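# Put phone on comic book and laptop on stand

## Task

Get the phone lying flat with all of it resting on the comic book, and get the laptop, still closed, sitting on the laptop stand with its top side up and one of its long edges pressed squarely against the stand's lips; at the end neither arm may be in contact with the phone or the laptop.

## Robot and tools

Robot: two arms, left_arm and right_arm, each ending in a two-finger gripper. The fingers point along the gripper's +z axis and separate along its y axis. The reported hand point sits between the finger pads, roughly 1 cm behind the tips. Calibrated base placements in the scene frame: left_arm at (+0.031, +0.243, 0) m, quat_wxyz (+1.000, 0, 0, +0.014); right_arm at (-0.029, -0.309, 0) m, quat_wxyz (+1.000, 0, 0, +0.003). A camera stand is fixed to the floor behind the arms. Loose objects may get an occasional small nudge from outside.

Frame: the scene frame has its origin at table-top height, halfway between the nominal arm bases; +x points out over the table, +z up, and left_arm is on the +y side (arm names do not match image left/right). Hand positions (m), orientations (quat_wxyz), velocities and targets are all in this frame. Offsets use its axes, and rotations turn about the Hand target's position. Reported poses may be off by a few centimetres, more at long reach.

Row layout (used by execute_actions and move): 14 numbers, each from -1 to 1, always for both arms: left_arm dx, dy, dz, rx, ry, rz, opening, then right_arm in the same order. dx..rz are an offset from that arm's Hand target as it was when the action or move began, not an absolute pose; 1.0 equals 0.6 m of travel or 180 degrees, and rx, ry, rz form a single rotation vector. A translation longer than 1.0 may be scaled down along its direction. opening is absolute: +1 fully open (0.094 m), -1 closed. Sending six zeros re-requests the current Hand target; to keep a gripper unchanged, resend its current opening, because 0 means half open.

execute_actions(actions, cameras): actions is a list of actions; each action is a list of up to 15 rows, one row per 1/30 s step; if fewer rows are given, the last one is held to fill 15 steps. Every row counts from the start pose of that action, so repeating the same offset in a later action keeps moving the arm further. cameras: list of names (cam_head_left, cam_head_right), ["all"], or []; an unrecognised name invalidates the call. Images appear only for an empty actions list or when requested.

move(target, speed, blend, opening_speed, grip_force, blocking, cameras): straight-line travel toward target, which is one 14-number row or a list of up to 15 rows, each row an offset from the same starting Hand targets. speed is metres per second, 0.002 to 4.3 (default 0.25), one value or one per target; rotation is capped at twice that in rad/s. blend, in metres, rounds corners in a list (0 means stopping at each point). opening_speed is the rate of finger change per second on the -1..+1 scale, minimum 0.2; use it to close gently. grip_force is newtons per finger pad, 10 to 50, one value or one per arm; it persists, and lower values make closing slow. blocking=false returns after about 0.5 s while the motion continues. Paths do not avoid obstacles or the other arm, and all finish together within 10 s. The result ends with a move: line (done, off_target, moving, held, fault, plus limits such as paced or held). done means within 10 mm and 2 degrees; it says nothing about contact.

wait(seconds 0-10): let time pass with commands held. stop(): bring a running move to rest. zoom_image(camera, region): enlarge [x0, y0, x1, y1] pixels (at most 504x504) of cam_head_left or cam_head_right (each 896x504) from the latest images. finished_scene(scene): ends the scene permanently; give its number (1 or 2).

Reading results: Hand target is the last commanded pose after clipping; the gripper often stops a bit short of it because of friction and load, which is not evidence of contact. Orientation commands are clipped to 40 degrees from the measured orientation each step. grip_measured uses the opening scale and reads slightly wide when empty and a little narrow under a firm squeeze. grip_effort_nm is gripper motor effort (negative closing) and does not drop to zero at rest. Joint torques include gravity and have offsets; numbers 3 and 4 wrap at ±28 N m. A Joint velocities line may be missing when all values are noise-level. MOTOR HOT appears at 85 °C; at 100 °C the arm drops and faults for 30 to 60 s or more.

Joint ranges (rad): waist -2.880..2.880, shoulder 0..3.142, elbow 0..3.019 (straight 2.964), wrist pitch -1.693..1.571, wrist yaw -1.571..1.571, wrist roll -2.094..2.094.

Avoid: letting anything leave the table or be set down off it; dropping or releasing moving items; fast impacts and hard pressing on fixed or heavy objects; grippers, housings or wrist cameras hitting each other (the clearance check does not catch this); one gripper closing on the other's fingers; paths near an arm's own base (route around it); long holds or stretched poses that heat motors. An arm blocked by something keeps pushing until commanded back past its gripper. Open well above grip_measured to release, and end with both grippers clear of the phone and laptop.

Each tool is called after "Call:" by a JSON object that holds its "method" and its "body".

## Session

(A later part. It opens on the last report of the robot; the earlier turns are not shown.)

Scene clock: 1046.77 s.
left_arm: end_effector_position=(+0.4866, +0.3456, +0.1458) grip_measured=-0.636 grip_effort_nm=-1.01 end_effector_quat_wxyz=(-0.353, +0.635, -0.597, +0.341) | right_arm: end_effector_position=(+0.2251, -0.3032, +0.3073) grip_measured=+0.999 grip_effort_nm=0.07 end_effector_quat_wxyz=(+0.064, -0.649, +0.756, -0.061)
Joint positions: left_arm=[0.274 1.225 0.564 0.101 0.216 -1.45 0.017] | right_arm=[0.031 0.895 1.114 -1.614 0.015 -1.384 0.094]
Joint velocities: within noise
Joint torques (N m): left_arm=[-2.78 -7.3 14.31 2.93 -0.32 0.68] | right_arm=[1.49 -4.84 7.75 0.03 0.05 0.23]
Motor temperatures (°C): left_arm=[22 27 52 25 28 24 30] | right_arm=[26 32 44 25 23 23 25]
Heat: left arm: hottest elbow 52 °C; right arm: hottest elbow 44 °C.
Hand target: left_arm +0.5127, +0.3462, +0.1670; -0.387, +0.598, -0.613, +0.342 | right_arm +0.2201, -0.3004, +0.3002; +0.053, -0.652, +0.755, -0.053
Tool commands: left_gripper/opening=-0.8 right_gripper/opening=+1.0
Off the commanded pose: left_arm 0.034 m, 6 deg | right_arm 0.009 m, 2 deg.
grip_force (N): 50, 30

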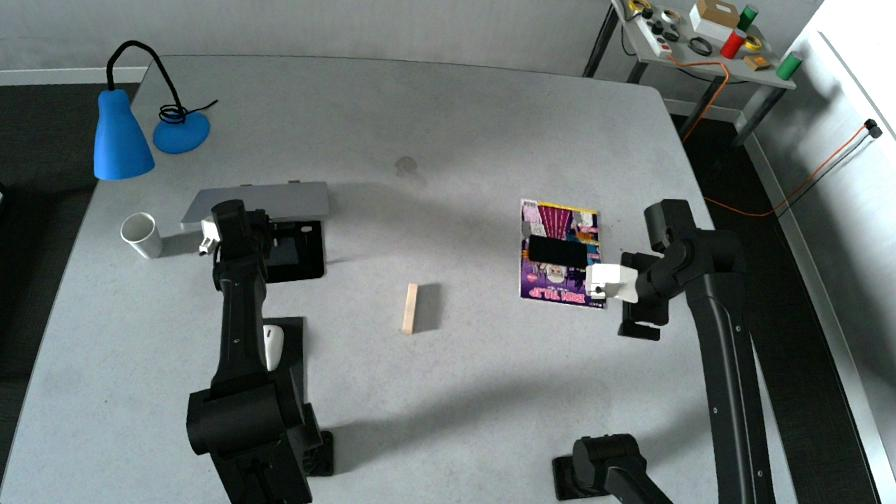

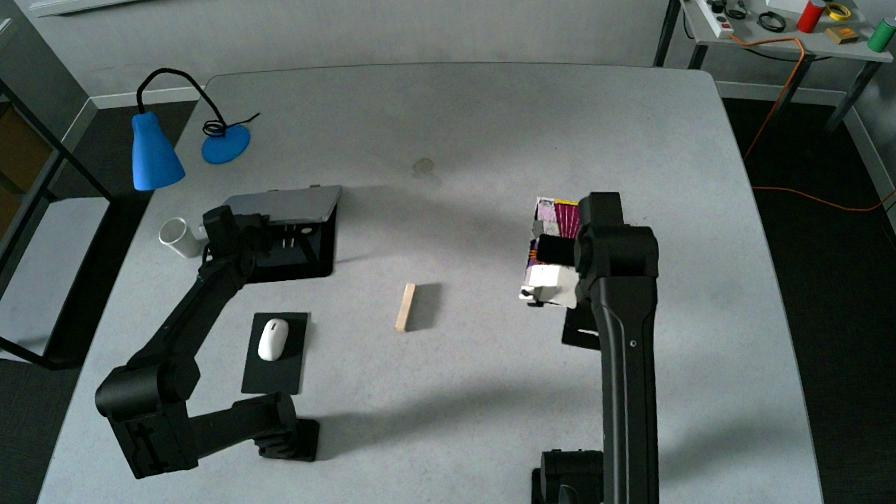

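Call:
{"method": "move", "body": {"target": [0.005, 0, -0.025, 0, 0.0, 0, -0.8, 0, 0, 0, 0, 0, 0, 1.0], "speed": 0.06, "cameras": ["cam_head_left", "cam_head_right"]}}

Call:
{"method": "zoom_image", "body": {"camera": "cam_head_left", "region": [170, 160, 350, 290]}}

Call:
{"method": "zoom_image", "body": {"camera": "cam_head_right", "region": [185, 165, 365, 295]}}

Scene clock: 1058.93 s.
left_arm: end_effector_position=(+0.4964, +0.3460, +0.1447) grip_measured=-0.636 grip_effort_nm=-1.00 end_effector_quat_wxyz=(-0.362, +0.628, -0.595, +0.346) | right_arm: end_effector_position=(+0.2251, -0.3032, +0.3073) grip_measured=+0.999 grip_effort_nm=0.07 end_effector_quat_wxyz=(+0.064, -0.649, +0.756, -0.061)
Joint positions: left_arm=[0.268 1.26 0.572 0.152 0.213 -1.45 0.017] | right_arm=[0.031 0.895 1.114 -1.614 0.015 -1.384 0.094]
Joint torques (N m): left_arm=[-2.61 -6.36 12.31 3.41 -0.33 0.66] | right_arm=[1.44 -4.66 7.75 0.08 0.05 0.24]
Heat: left arm: hottest elbow 50 °C; right arm: hottest elbow 44 °C.
Hand target: left_arm +0.5157, +0.3460, +0.1520; -0.387, +0.598, -0.613, +0.342 | right_arm +0.2201, -0.3004, +0.3002; +0.053, -0.652, +0.755, -0.053
Off the commanded pose: left_arm 0.021 m, 5 deg | right_arm 0.009 m, 2 deg.
grip_force (N): 50, 30
move: off_target (left_arm)

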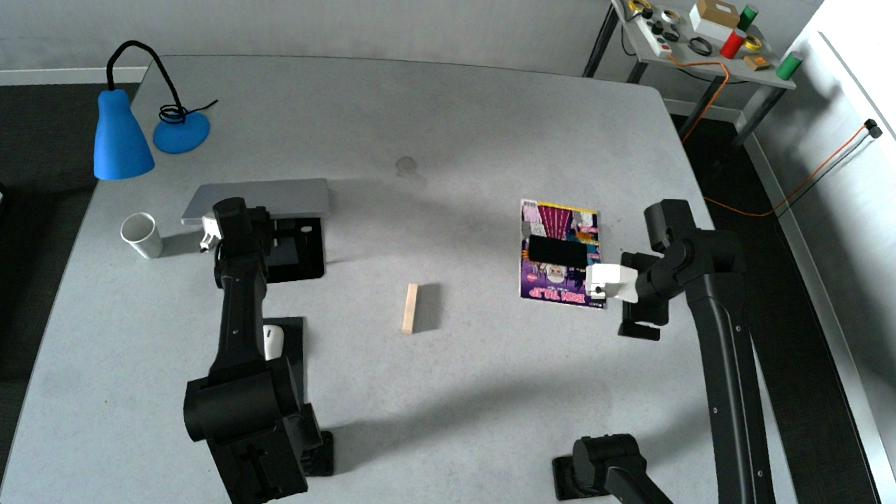

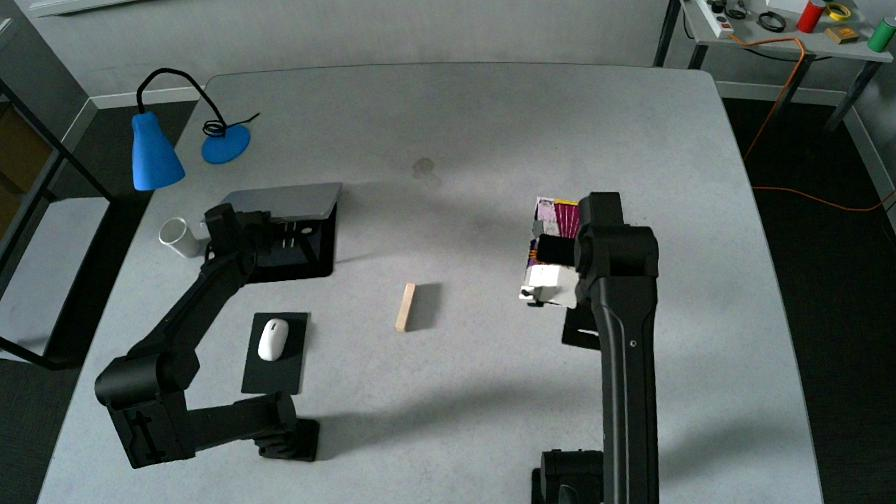

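Scaled by 2.800.

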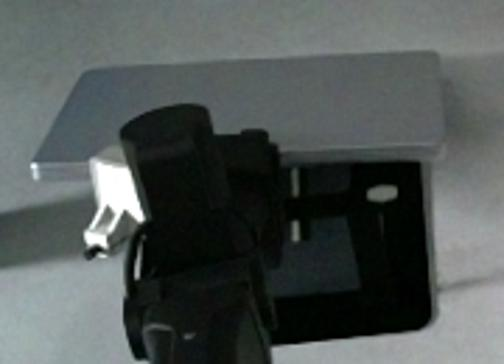

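Scaled by 2.800.

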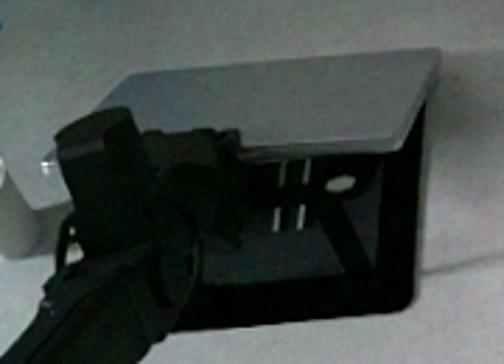

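Call:
{"method": "move", "body": {"target": [[-0.05, 0, 0.03, 0, 0.0, 0, -0.8, 0, 0, 0, 0, 0, 0, 1.0], [-0.05, 0, 0.03, 0, 0.0444, 0, -0.8, 0, 0, 0, 0, 0, 0, 1.0]], "speed": 0.08, "cameras": ["cam_head_left", "cam_head_right"]}}

Call:
{"method": "zoom_image", "body": {"camera": "cam_head_left", "region": [170, 160, 350, 290]}}

Call:
{"method": "zoom_image", "body": {"camera": "cam_head_right", "region": [185, 165, 365, 295]}}

Scene clock: 1081.57 s.
left_arm: end_effector_position=(+0.4776, +0.3416, +0.1454) grip_measured=-0.636 grip_effort_nm=-1.00 end_effector_quat_wxyz=(-0.317, +0.652, -0.612, +0.314) | right_arm: end_effector_position=(+0.2251, -0.3032, +0.3073) grip_measured=+0.999 grip_effort_nm=0.07 end_effector_quat_wxyz=(+0.064, -0.649, +0.756, -0.061)
Joint positions: left_arm=[0.268 1.194 0.605 -0.072 0.207 -1.439 0.017] | right_arm=[0.031 0.895 1.114 -1.614 0.015 -1.384 0.094]
Joint torques (N m): left_arm=[-1.26 -11.75 14 0.01 -0.39 0.94] | right_arm=[1.44 -4.78 7.73 0.05 0.04 0.24]
Heat: left arm: hottest elbow 49 °C; right arm: hottest elbow 44 °C.
Hand target: left_arm +0.4857, +0.3461, +0.1700; -0.343, +0.620, -0.638, +0.300 | right_arm +0.2201, -0.3004, +0.3002; +0.053, -0.652, +0.755, -0.053
Off the commanded pose: left_arm 0.026 m, 6 deg | right_arm 0.009 m, 2 deg.
grip_force (N): 50, 30
move: off_target (left_arm)

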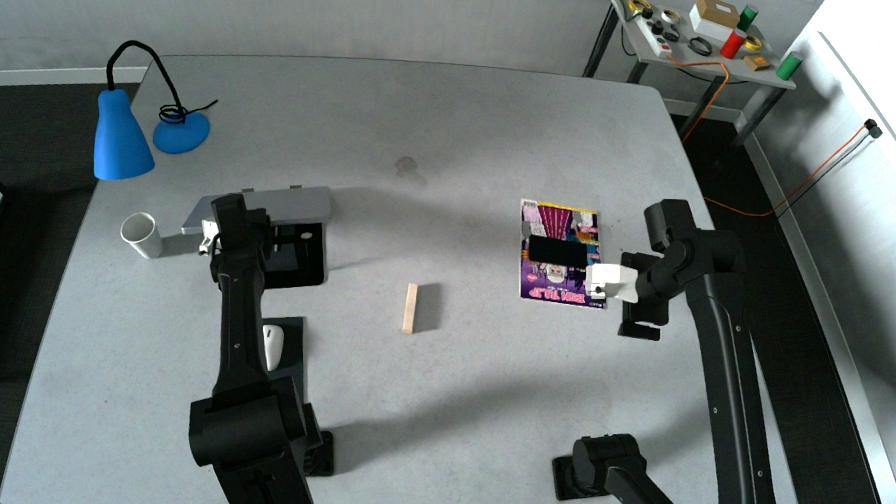

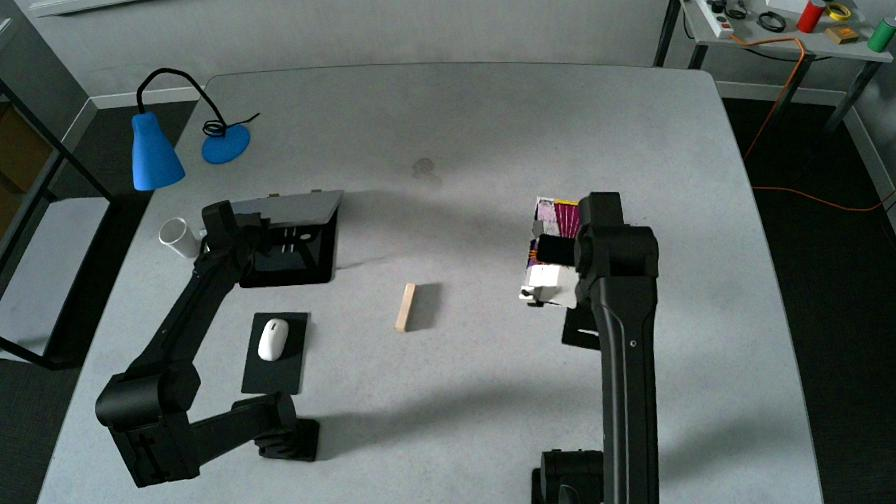

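Scaled by 2.800.

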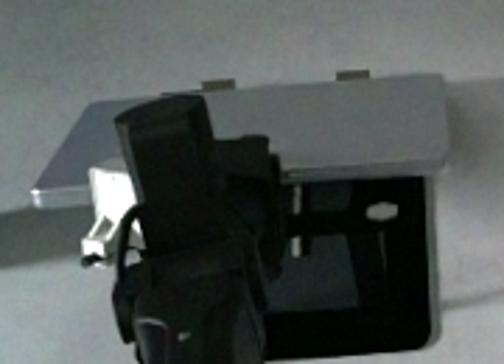

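Scaled by 2.800.

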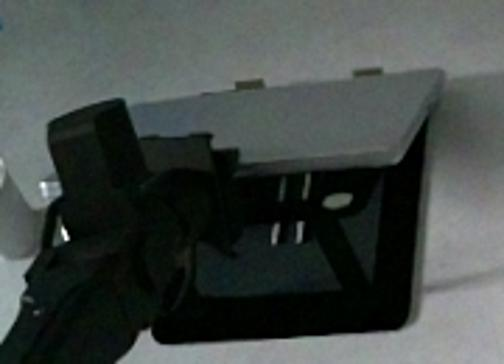

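Call:
{"method": "move", "body": {"target": [0.03, 0, 0.0067, 0, 0.0, 0, -0.8, 0, 0, 0, 0, 0, 0, 1.0], "speed": 0.06, "cameras": ["cam_head_left", "cam_head_right"]}}

Call:
{"method": "zoom_image", "body": {"camera": "cam_head_left", "region": [170, 160, 350, 290]}}

Call:
{"method": "zoom_image", "body": {"camera": "cam_head_right", "region": [185, 165, 365, 295]}}

Scene clock: 1128.43 s.
left_arm: end_effector_position=(+0.4821, +0.3431, +0.1488) grip_measured=-0.636 grip_effort_nm=-1.01 end_effector_quat_wxyz=(-0.316, +0.654, -0.613, +0.310) | right_arm: end_effector_position=(+0.2251, -0.3032, +0.3073) grip_measured=+0.999 grip_effort_nm=0.07 end_effector_quat_wxyz=(+0.064, -0.649, +0.756, -0.061)
Joint positions: left_arm=[0.266 1.202 0.627 -0.094 0.2 -1.439 0.017] | right_arm=[0.031 0.895 1.114 -1.614 0.015 -1.384 0.094]
Joint torques (N m): left_arm=[-1.85 -8.47 15.87 0.81 -0.65 0.83] | right_arm=[1.44 -4.72 7.73 0.06 0.04 0.24]
Heat: left arm: hottest elbow 50 °C; right arm: hottest elbow 44 °C.
Hand target: left_arm +0.5037, +0.3461, +0.1741; -0.343, +0.620, -0.638, +0.300 | right_arm +0.2201, -0.3004, +0.3002; +0.053, -0.652, +0.755, -0.053
Off the commanded pose: left_arm 0.033 m, 6 deg | right_arm 0.009 m, 2 deg.
grip_force (N): 50, 30
move: off_target (left_arm)

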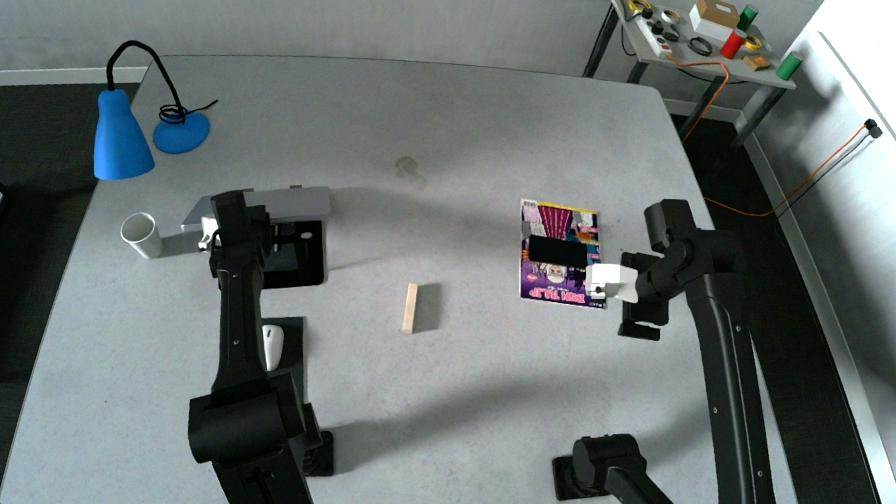

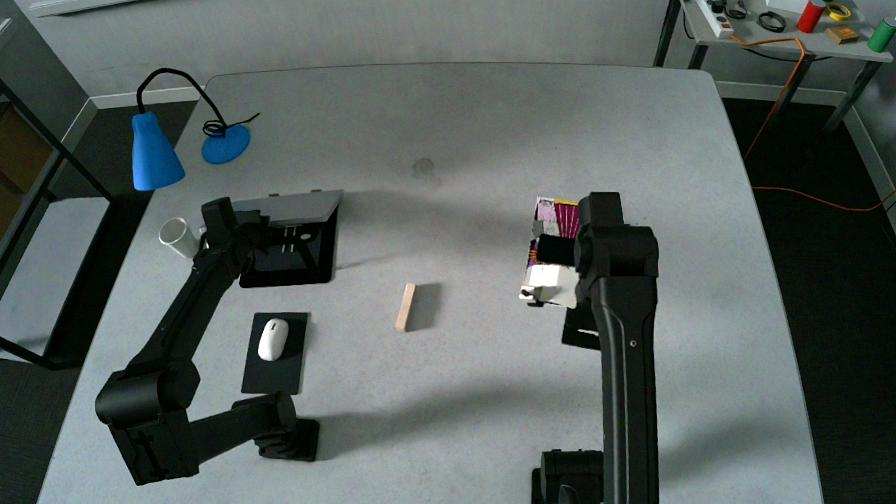

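Scaled by 2.800.

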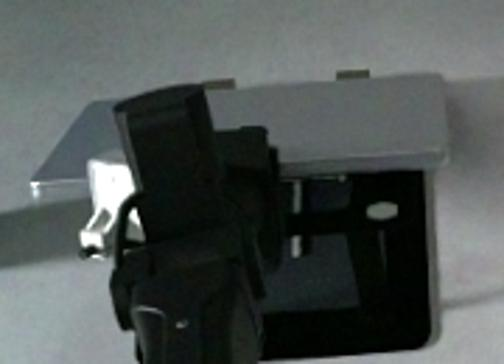

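Scaled by 2.800.

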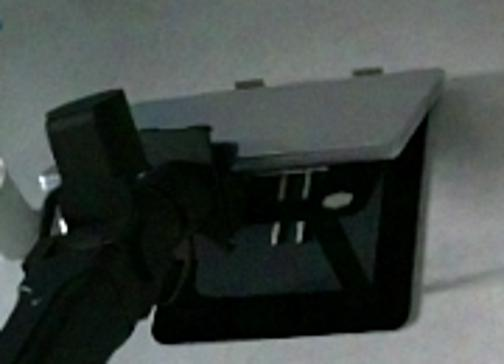

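Call:
{"method": "move", "body": {"target": [0.035, 0, -0.01, 0, 0.0, 0, -0.8, 0, 0, 0, 0, 0, 0, 1.0], "speed": 0.06, "cameras": ["cam_head_left", "cam_head_right"]}}

Call:
{"method": "zoom_image", "body": {"camera": "cam_head_left", "region": [170, 160, 350, 290]}}

Call:
{"method": "zoom_image", "body": {"camera": "cam_head_right", "region": [185, 165, 365, 295]}}

Scene clock: 1132.57 s.
left_arm: end_effector_position=(+0.5008, +0.3446, +0.1414) grip_measured=-0.636 grip_effort_nm=-1.01 end_effector_quat_wxyz=(-0.311, +0.657, -0.616, +0.304) | right_arm: end_effector_position=(+0.2251, -0.3032, +0.3073) grip_measured=+0.999 grip_effort_nm=0.07 end_effector_quat_wxyz=(+0.064, -0.649, +0.756, -0.061)
Joint positions: left_arm=[0.253 1.271 0.671 -0.085 0.186 -1.442 0.017] | right_arm=[0.031 0.895 1.114 -1.614 0.015 -1.384 0.094]
Joint torques (N m): left_arm=[-2.26 -9.64 15.23 1.43 -0.59 0.78] | right_arm=[1.44 -4.72 7.73 0.05 0.04 0.23]
Heat: left arm: hottest elbow 50 °C; right arm: hottest elbow 44 °C.
Hand target: left_arm +0.5247, +0.3461, +0.1681; -0.343, +0.620, -0.638, +0.300 | right_arm +0.2201, -0.3004, +0.3002; +0.053, -0.652, +0.755, -0.053
Off the commanded pose: left_arm 0.036 m, 6 deg | right_arm 0.009 m, 2 deg.
grip_force (N): 50, 30
move: off_target (left_arm)

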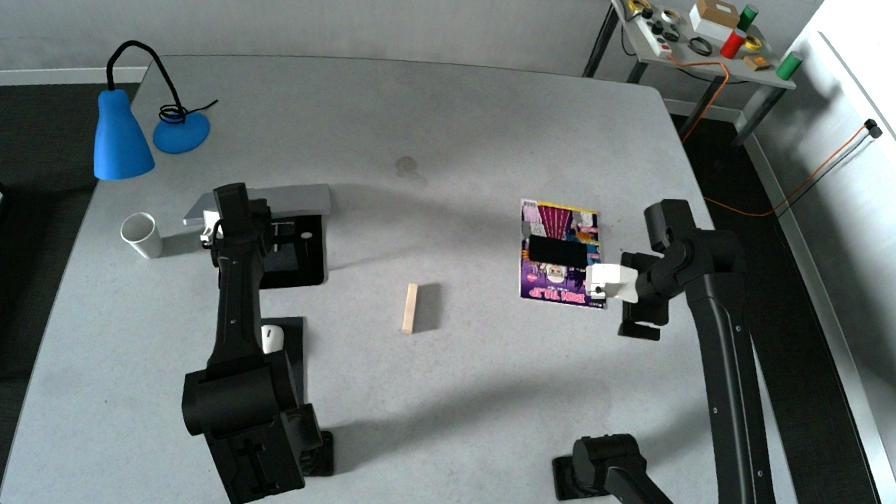

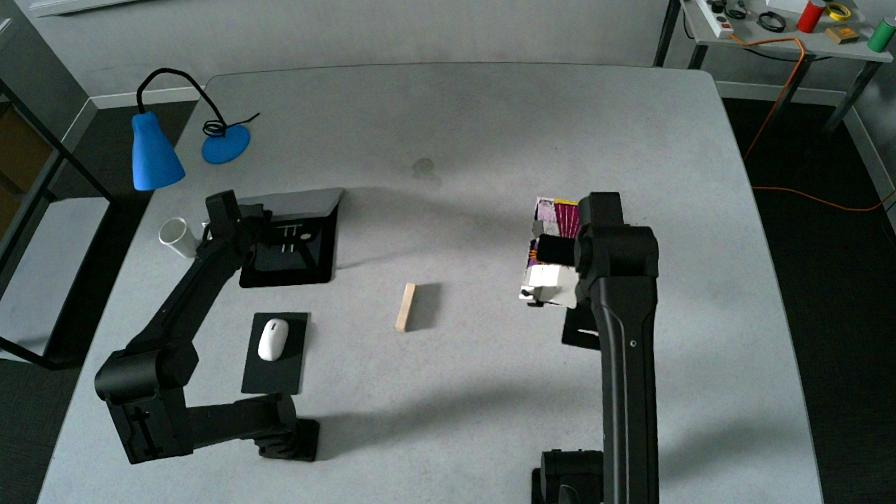

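Scaled by 2.800.

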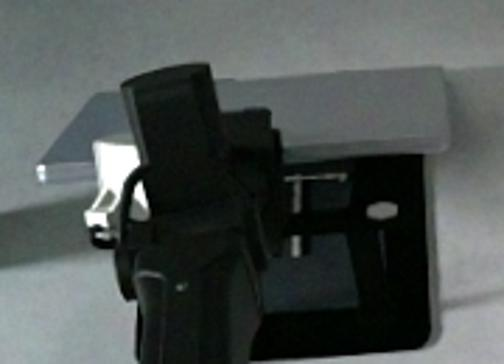

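Scaled by 2.800.

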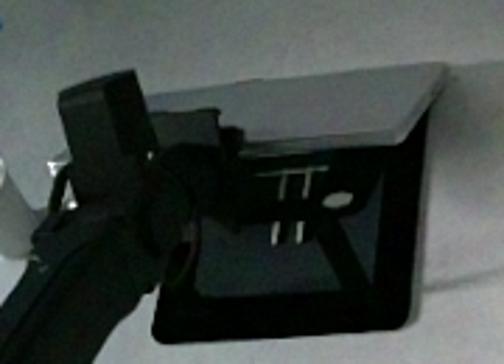

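Call:
{"method": "move", "body": {"target": [0.022, 0, -0.012, 0, 0.0, 0, -0.8, 0, 0, 0, 0, 0, 0, 1.0], "speed": 0.06, "cameras": ["cam_head_left", "cam_head_right"]}}

Call:
{"method": "zoom_image", "body": {"camera": "cam_head_left", "region": [170, 160, 350, 290]}}

Call:
{"method": "zoom_image", "body": {"camera": "cam_head_right", "region": [185, 165, 365, 295]}}

Scene clock: 1146.07 s.
left_arm: end_effector_position=(+0.5041, +0.3454, +0.1404) grip_measured=-0.636 grip_effort_nm=-1.00 end_effector_quat_wxyz=(-0.313, +0.658, -0.615, +0.303) | right_arm: end_effector_position=(+0.2251, -0.3032, +0.3073) grip_measured=+0.999 grip_effort_nm=0.07 end_effector_quat_wxyz=(+0.064, -0.649, +0.756, -0.061)
Joint positions: left_arm=[0.249 1.282 0.675 -0.075 0.178 -1.445 0.017] | right_arm=[0.031 0.895 1.114 -1.614 0.015 -1.384 0.094]
Joint torques (N m): left_arm=[-3.43 -7.06 16.55 2.06 -0.52 0.84] | right_arm=[1.44 -4.84 7.73 0.06 0.04 0.23]
Heat: left arm: hottest elbow 49 °C; right arm: hottest elbow 44 °C.
Hand target: left_arm +0.5378, +0.3462, +0.1608; -0.343, +0.620, -0.638, +0.300 | right_arm +0.2201, -0.3004, +0.3002; +0.053, -0.652, +0.755, -0.053
Off the commanded pose: left_arm 0.040 m, 6 deg | right_arm 0.009 m, 2 deg.
grip_force (N): 50, 30
move: off_target (left_arm)

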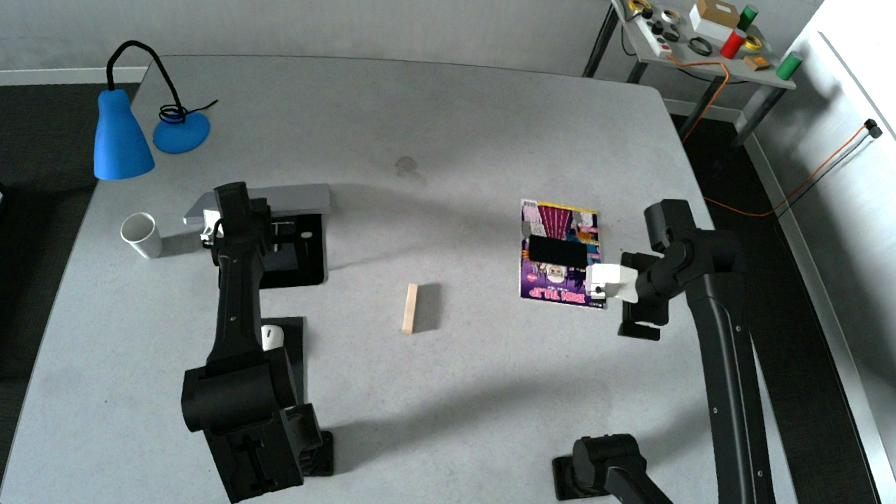

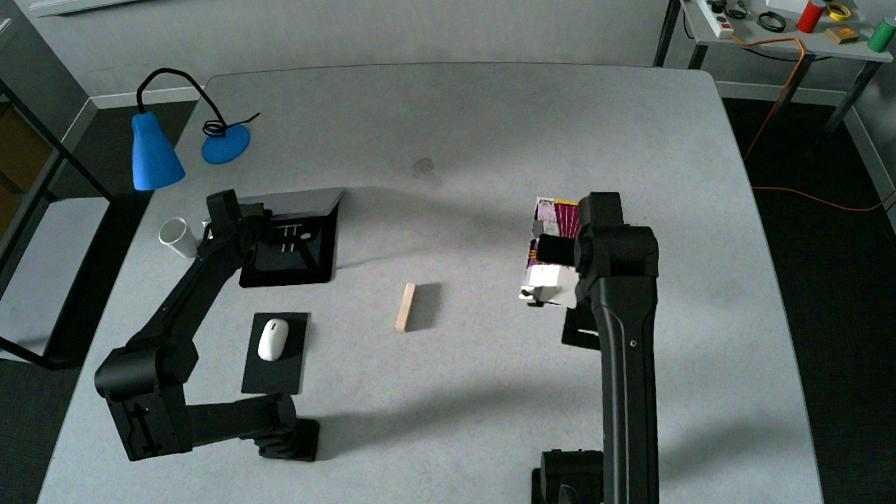

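Scaled by 2.800.

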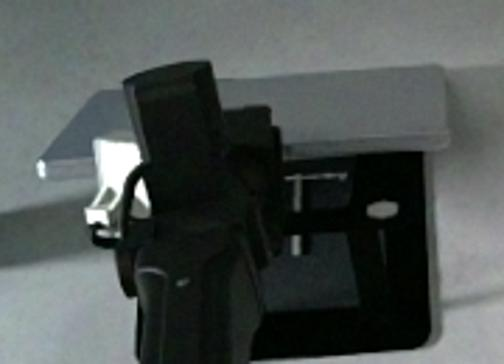

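Scaled by 2.800.

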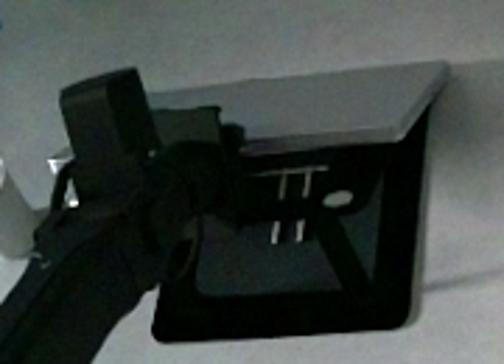

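Call:
{"method": "zoom_image", "body": {"camera": "cam_head_left", "region": [240, 172, 340, 222]}}

Call:
{"method": "zoom_image", "body": {"camera": "cam_head_right", "region": [250, 175, 350, 225]}}

Scaled by 5.040.

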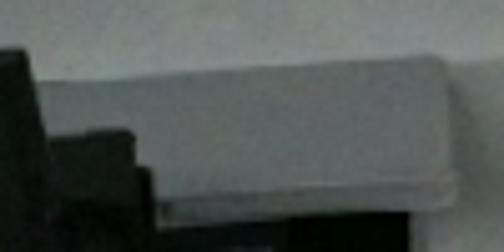

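Scaled by 5.040.

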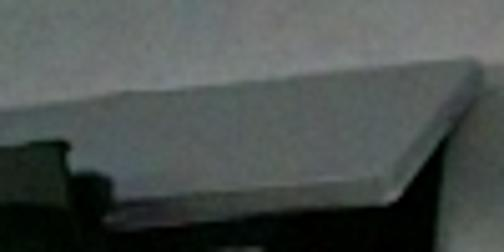

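Call:
{"method": "move", "body": {"target": [0.02, 0, -0.01, 0, 0.0, 0, -0.8, 0, 0, 0, 0, 0, 0, 1.0], "speed": 0.06, "cameras": ["cam_head_left", "cam_head_right"]}}

Call:
{"method": "zoom_image", "body": {"camera": "cam_head_left", "region": [170, 160, 350, 290]}}

Call:
{"method": "zoom_image", "body": {"camera": "cam_head_right", "region": [185, 165, 365, 295]}}

Scene clock: 1165.80 s.
left_arm: end_effector_position=(+0.5150, +0.3489, +0.1379) grip_measured=-0.636 grip_effort_nm=-1.01 end_effector_quat_wxyz=(-0.317, +0.656, -0.615, +0.302) | right_arm: end_effector_position=(+0.2251, -0.3032, +0.3073) grip_measured=+0.999 grip_effort_nm=0.07 end_effector_quat_wxyz=(+0.064, -0.649, +0.756, -0.061)
Joint positions: left_arm=[0.248 1.318 0.696 -0.053 0.172 -1.442 0.017] | right_arm=[0.031 0.895 1.114 -1.614 0.015 -1.384 0.094]
Joint torques (N m): left_arm=[-4.13 -7.24 16.57 1.99 -0.52 0.71] | right_arm=[1.49 -4.78 7.75 0.05 0.05 0.23]
Heat: left arm: hottest elbow 49 °C; right arm: hottest elbow 44 °C.
Hand target: left_arm +0.5499, +0.3461, +0.1547; -0.343, +0.620, -0.639, +0.300 | right_arm +0.2201, -0.3004, +0.3002; +0.053, -0.652, +0.755, -0.053
Off the commanded pose: left_arm 0.039 m, 6 deg | right_arm 0.009 m, 2 deg.
grip_force (N): 50, 30
move: off_target (left_arm)

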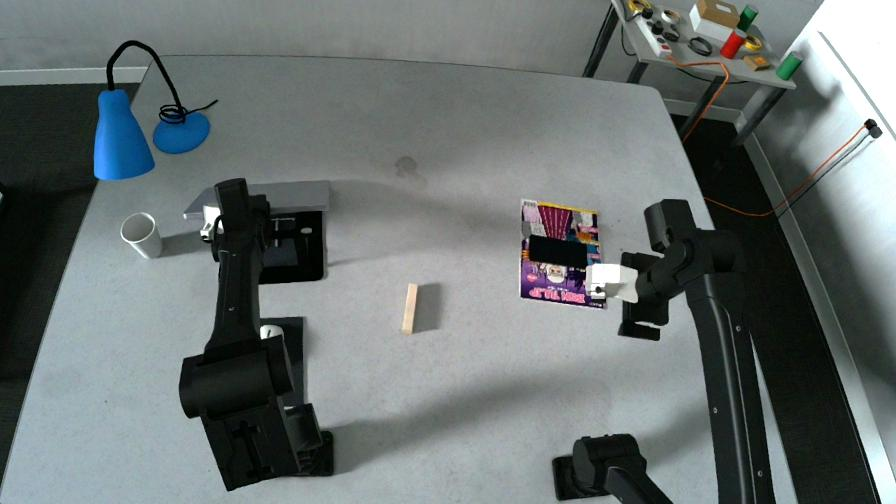

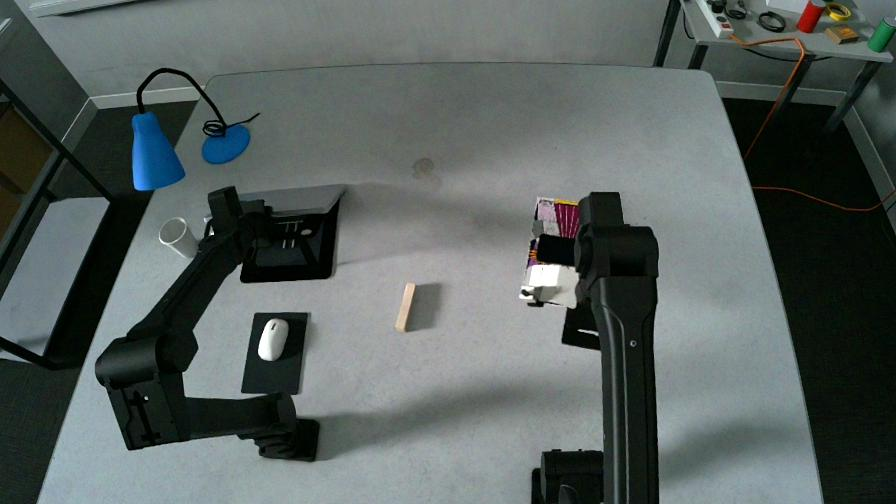

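Scaled by 2.800.

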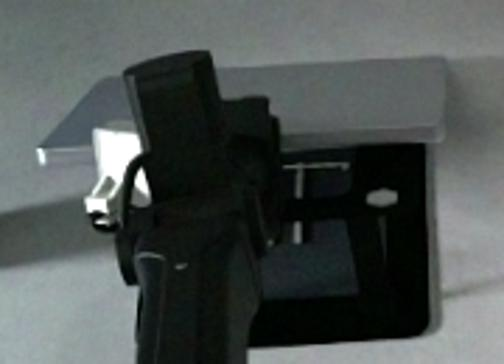

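Scaled by 2.800.

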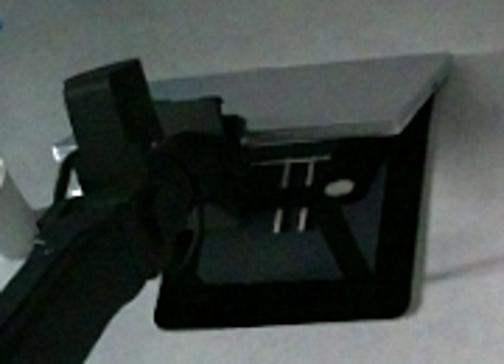

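Call:
{"method": "zoom_image", "body": {"camera": "cam_head_left", "region": [240, 170, 340, 220]}}

Call:
{"method": "zoom_image", "body": {"camera": "cam_head_right", "region": [250, 170, 350, 220]}}

Scaled by 5.040.

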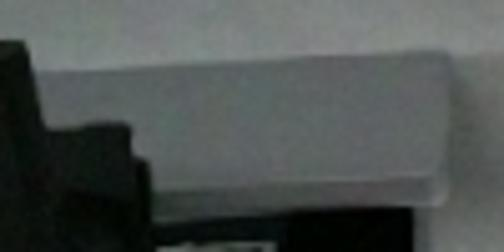

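Scaled by 5.040.

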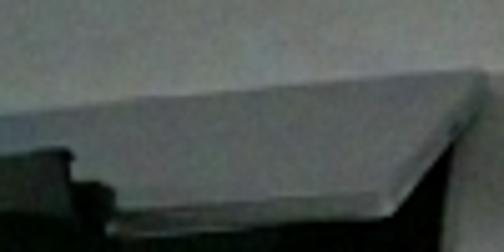

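Call:
{"method": "move", "body": {"target": [-0.035, 0, -0.0133, 0, 0.0111, 0, -0.8, 0, 0, 0, 0, 0, 0, 1.0], "speed": 0.06, "cameras": ["cam_head_left", "cam_head_right"]}}

Call:
{"method": "zoom_image", "body": {"camera": "cam_head_left", "region": [170, 160, 350, 290]}}

Call:
{"method": "zoom_image", "body": {"camera": "cam_head_right", "region": [185, 165, 365, 295]}}

Scene clock: 1191.97 s.
left_arm: end_effector_position=(+0.5148, +0.3488, +0.1378) grip_measured=-0.636 grip_effort_nm=-1.01 end_effector_quat_wxyz=(-0.318, +0.655, -0.616, +0.301) | right_arm: end_effector_position=(+0.2251, -0.3032, +0.3073) grip_measured=+0.999 grip_effort_nm=0.07 end_effector_quat_wxyz=(+0.064, -0.649, +0.756, -0.061)
Joint positions: left_arm=[0.248 1.318 0.696 -0.054 0.173 -1.438 0.017] | right_arm=[0.031 0.895 1.114 -1.614 0.015 -1.384 0.094]
Joint torques (N m): left_arm=[-3.31 -9.64 13.18 1.05 -0.42 0.75] | right_arm=[1.44 -4.78 7.73 0.06 0.04 0.23]
Heat: left arm: hottest elbow 54 °C; right arm: hottest elbow 44 °C.
Hand target: left_arm +0.5289, +0.3461, +0.1468; -0.332, +0.625, -0.644, +0.289 | right_arm +0.2201, -0.3004, +0.3002; +0.053, -0.652, +0.755, -0.053
Off the commanded pose: left_arm 0.017 m, 5 deg | right_arm 0.009 m, 2 deg.
grip_force (N): 50, 30
move: off_target (left_arm)

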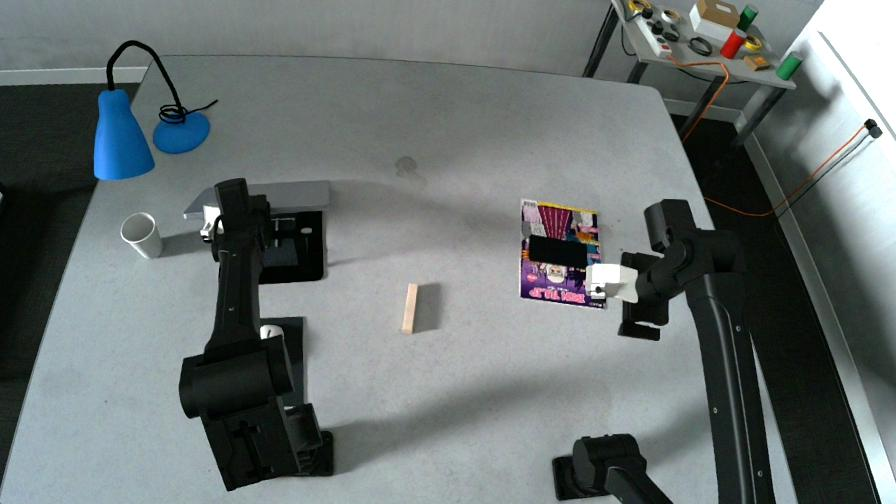

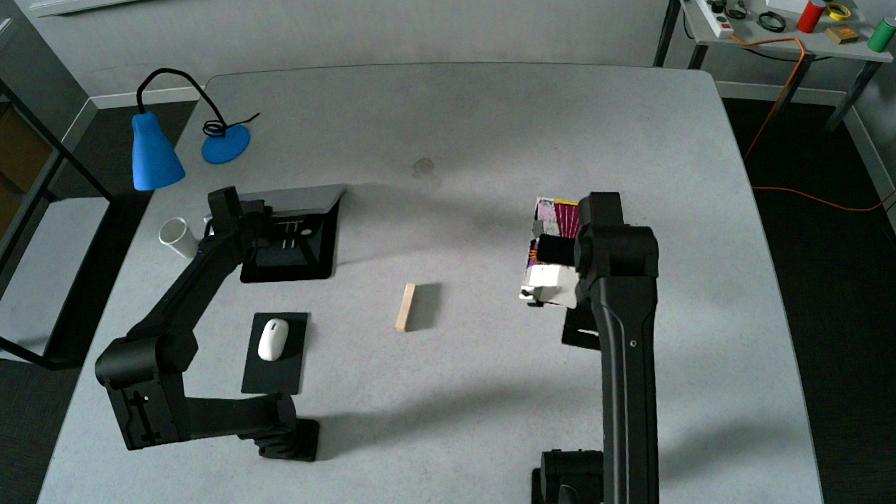

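Scaled by 2.800.

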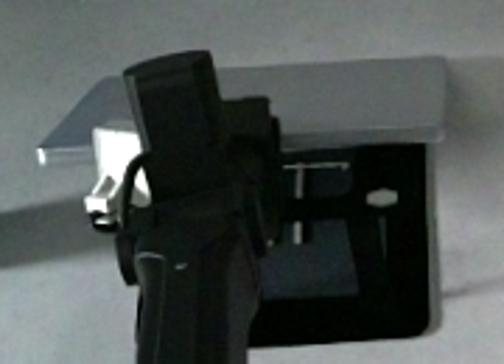

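Scaled by 2.800.

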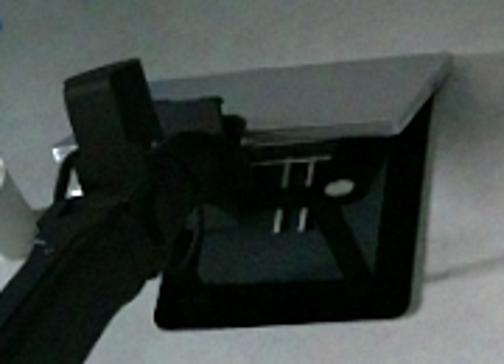

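Call:
{"method": "move", "body": {"target": [0.006, 0, 0.009, 0, 0, 0, -0.38, 0, 0, 0, 0, 0, 0, 1.0], "speed": 0.03, "opening_speed": 0.4, "cameras": ["cam_head_left", "cam_head_right"]}}

Call:
{"method": "zoom_image", "body": {"camera": "cam_head_left", "region": [170, 160, 350, 290]}}

Call:
{"method": "zoom_image", "body": {"camera": "cam_head_right", "region": [185, 165, 365, 295]}}

Scene clock: 1219.37 s.
left_arm: end_effector_position=(+0.5114, +0.3485, +0.1326) grip_measured=-0.383 grip_effort_nm=0.15 end_effector_quat_wxyz=(-0.314, +0.650, -0.631, +0.285) | right_arm: end_effector_position=(+0.2251, -0.3032, +0.3073) grip_measured=+0.999 grip_effort_nm=0.07 end_effector_quat_wxyz=(+0.064, -0.649, +0.756, -0.061)
Joint positions: left_arm=[0.246 1.32 0.699 -0.084 0.162 -1.401 0.029] | right_arm=[0.031 0.895 1.114 -1.614 0.015 -1.384 0.094]
Joint torques (N m): left_arm=[-2.61 -9.76 14.43 1.26 -0.09 0.49] | right_arm=[1.44 -4.72 7.73 0.06 0.04 0.23]
Heat: left arm: hottest elbow 52 °C; right arm: hottest elbow 44 °C.
Hand target: left_arm +0.5325, +0.3462, +0.1523; -0.332, +0.626, -0.644, +0.289 | right_arm +0.2201, -0.3004, +0.3002; +0.053, -0.652, +0.755, -0.053
Off the commanded pose: left_arm 0.029 m, 4 deg | right_arm 0.009 m, 2 deg.
grip_force (N): 50, 30
move: off_target (left_arm)

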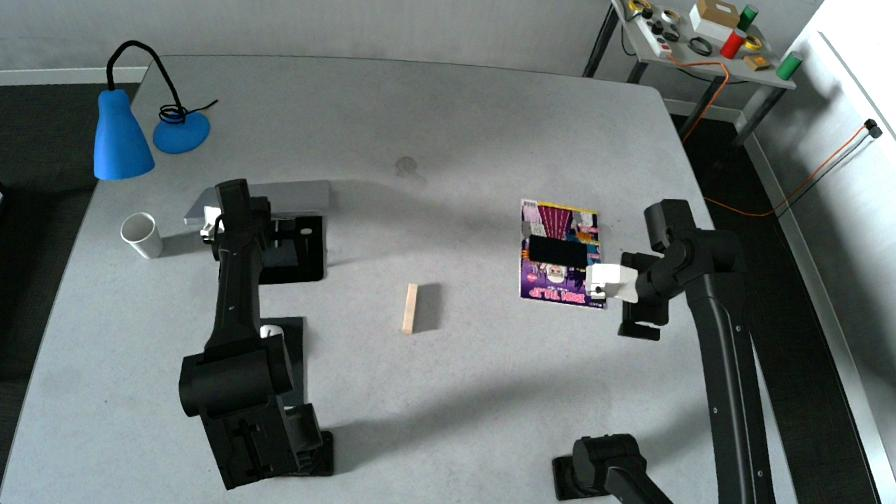

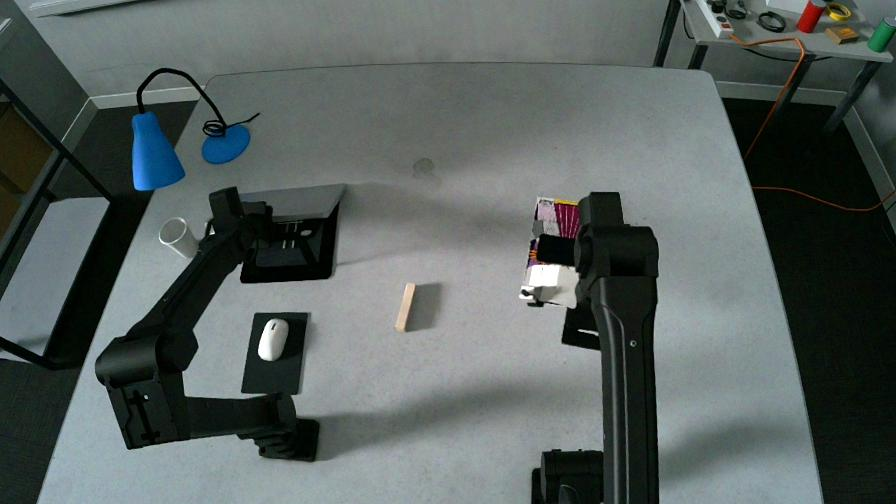

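Scaled by 2.800.

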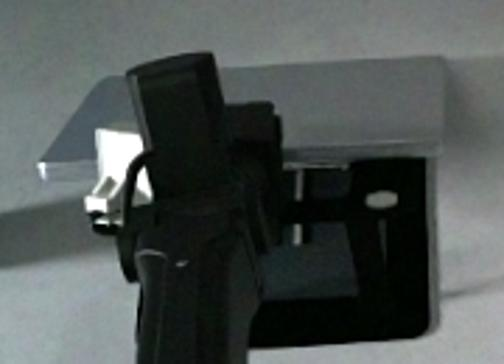

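Scaled by 2.800.

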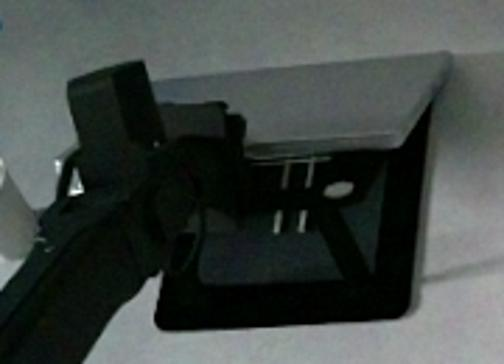

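Call:
{"method": "move", "body": {"target": [-0.01, 0, -0.035, 0, 0, 0, -0.38, 0, 0, 0, 0, 0, 0, 1.0], "speed": 0.04}}

Scene clock: 1227.97 s.
left_arm: end_effector_position=(+0.5149, +0.3503, +0.1329) grip_measured=-0.382 grip_effort_nm=0.13 end_effector_quat_wxyz=(-0.322, +0.646, -0.630, +0.286) | right_arm: end_effector_position=(+0.2251, -0.3032, +0.3073) grip_measured=+0.999 grip_effort_nm=0.07 end_effector_quat_wxyz=(+0.064, -0.649, +0.756, -0.061)
Joint positions: left_arm=[0.246 1.329 0.699 -0.06 0.158 -1.396 0.029] | right_arm=[0.031 0.895 1.114 -1.614 0.015 -1.384 0.094]
Joint torques (N m): left_arm=[-2.08 -7.94 10.7 2.89 0.14 0.43] | right_arm=[1.55 -4.84 7.73 0.05 0.04 0.23]
Heat: left arm: hottest elbow 50 °C; right arm: hottest elbow 44 °C.
Hand target: left_arm +0.5266, +0.3462, +0.1313; -0.332, +0.625, -0.644, +0.289 | right_arm +0.2201, -0.3004, +0.3002; +0.053, -0.652, +0.755, -0.053
Off the commanded pose: left_arm 0.012 m, 3 deg | right_arm 0.009 m, 2 deg.
grip_force (N): 50, 30
move: off_target (left_arm)

Call:
{"method": "move", "body": {"target": [-0.05, -0.0033, 0.042, 0, 0, 0, -0.38, 0, 0, 0, 0, 0, 0, 1.0], "speed": 0.04, "cameras": ["cam_head_left", "cam_head_right"]}}

Call:
{"method": "zoom_image", "body": {"camera": "cam_head_left", "region": [170, 160, 350, 290]}}

Call:
{"method": "zoom_image", "body": {"camera": "cam_head_right", "region": [185, 165, 365, 295]}}

Scene clock: 1235.93 s.
left_arm: end_effector_position=(+0.4994, +0.3439, +0.1417) grip_measured=-0.382 grip_effort_nm=0.12 end_effector_quat_wxyz=(-0.317, +0.640, -0.640, +0.284) | right_arm: end_effector_position=(+0.2251, -0.3032, +0.3073) grip_measured=+0.999 grip_effort_nm=0.07 end_effector_quat_wxyz=(+0.064, -0.649, +0.756, -0.061)
Joint positions: left_arm=[0.246 1.267 0.68 -0.116 0.17 -1.374 0.029] | right_arm=[0.031 0.895 1.114 -1.614 0.015 -1.384 0.094]
Joint torques (N m): left_arm=[-0.73 -13.22 9.51 1.77 0.24 0.34] | right_arm=[1.49 -4.84 7.75 0.05 0.04 0.23]
Heat: left arm: hottest elbow 49 °C; right arm: hottest elbow 44 °C.
Hand target: left_arm +0.4965, +0.3442, +0.1564; -0.332, +0.626, -0.644, +0.289 | right_arm +0.2201, -0.3004, +0.3002; +0.053, -0.652, +0.755, -0.053
Off the commanded pose: left_arm 0.015 m, 2 deg | right_arm 0.009 m, 2 deg.
grip_force (N): 50, 30
move: off_target (left_arm)

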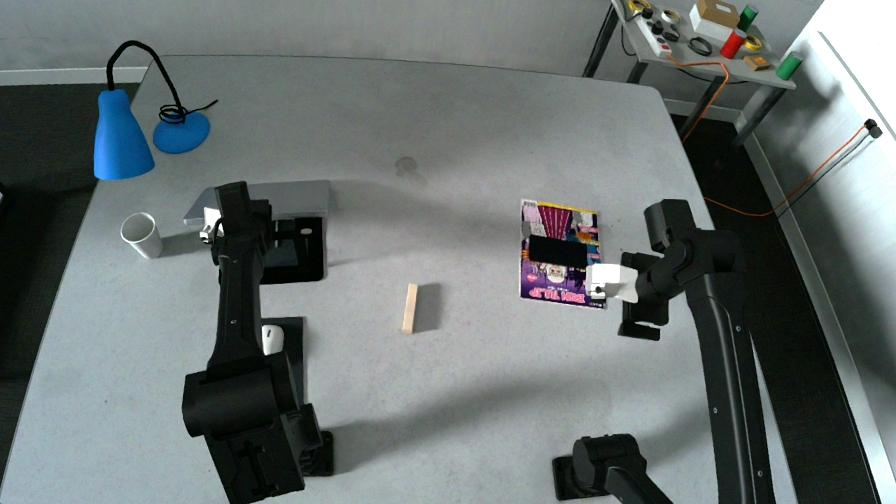

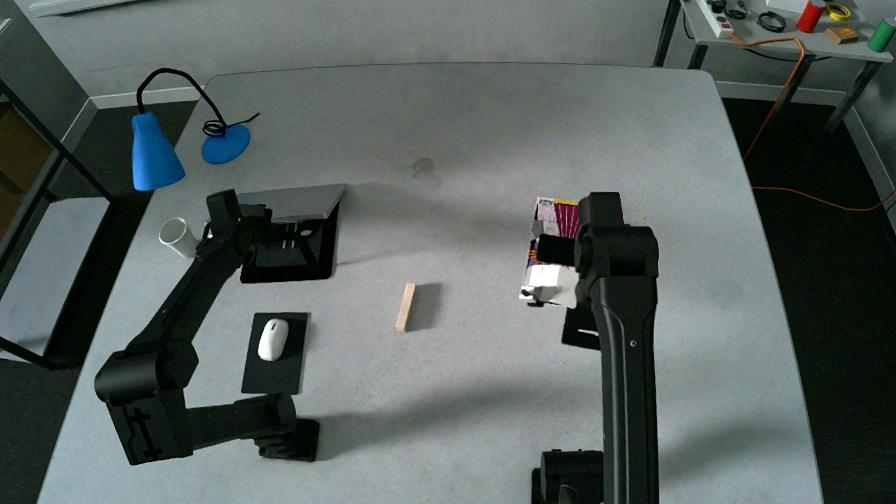

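Scaled by 2.800.

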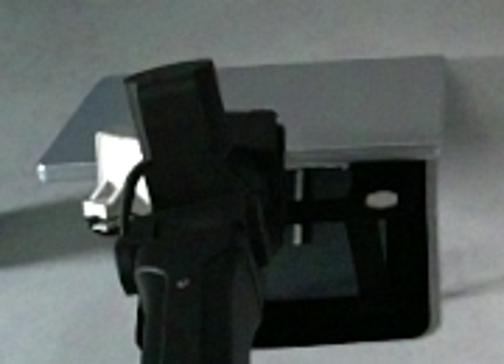

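Scaled by 2.800.

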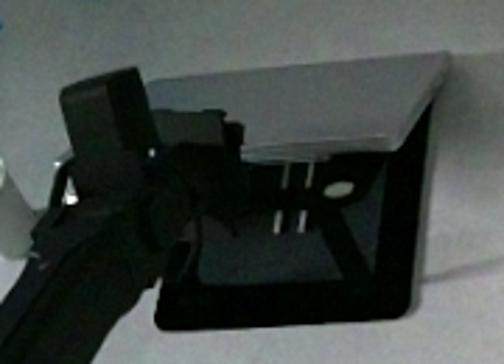

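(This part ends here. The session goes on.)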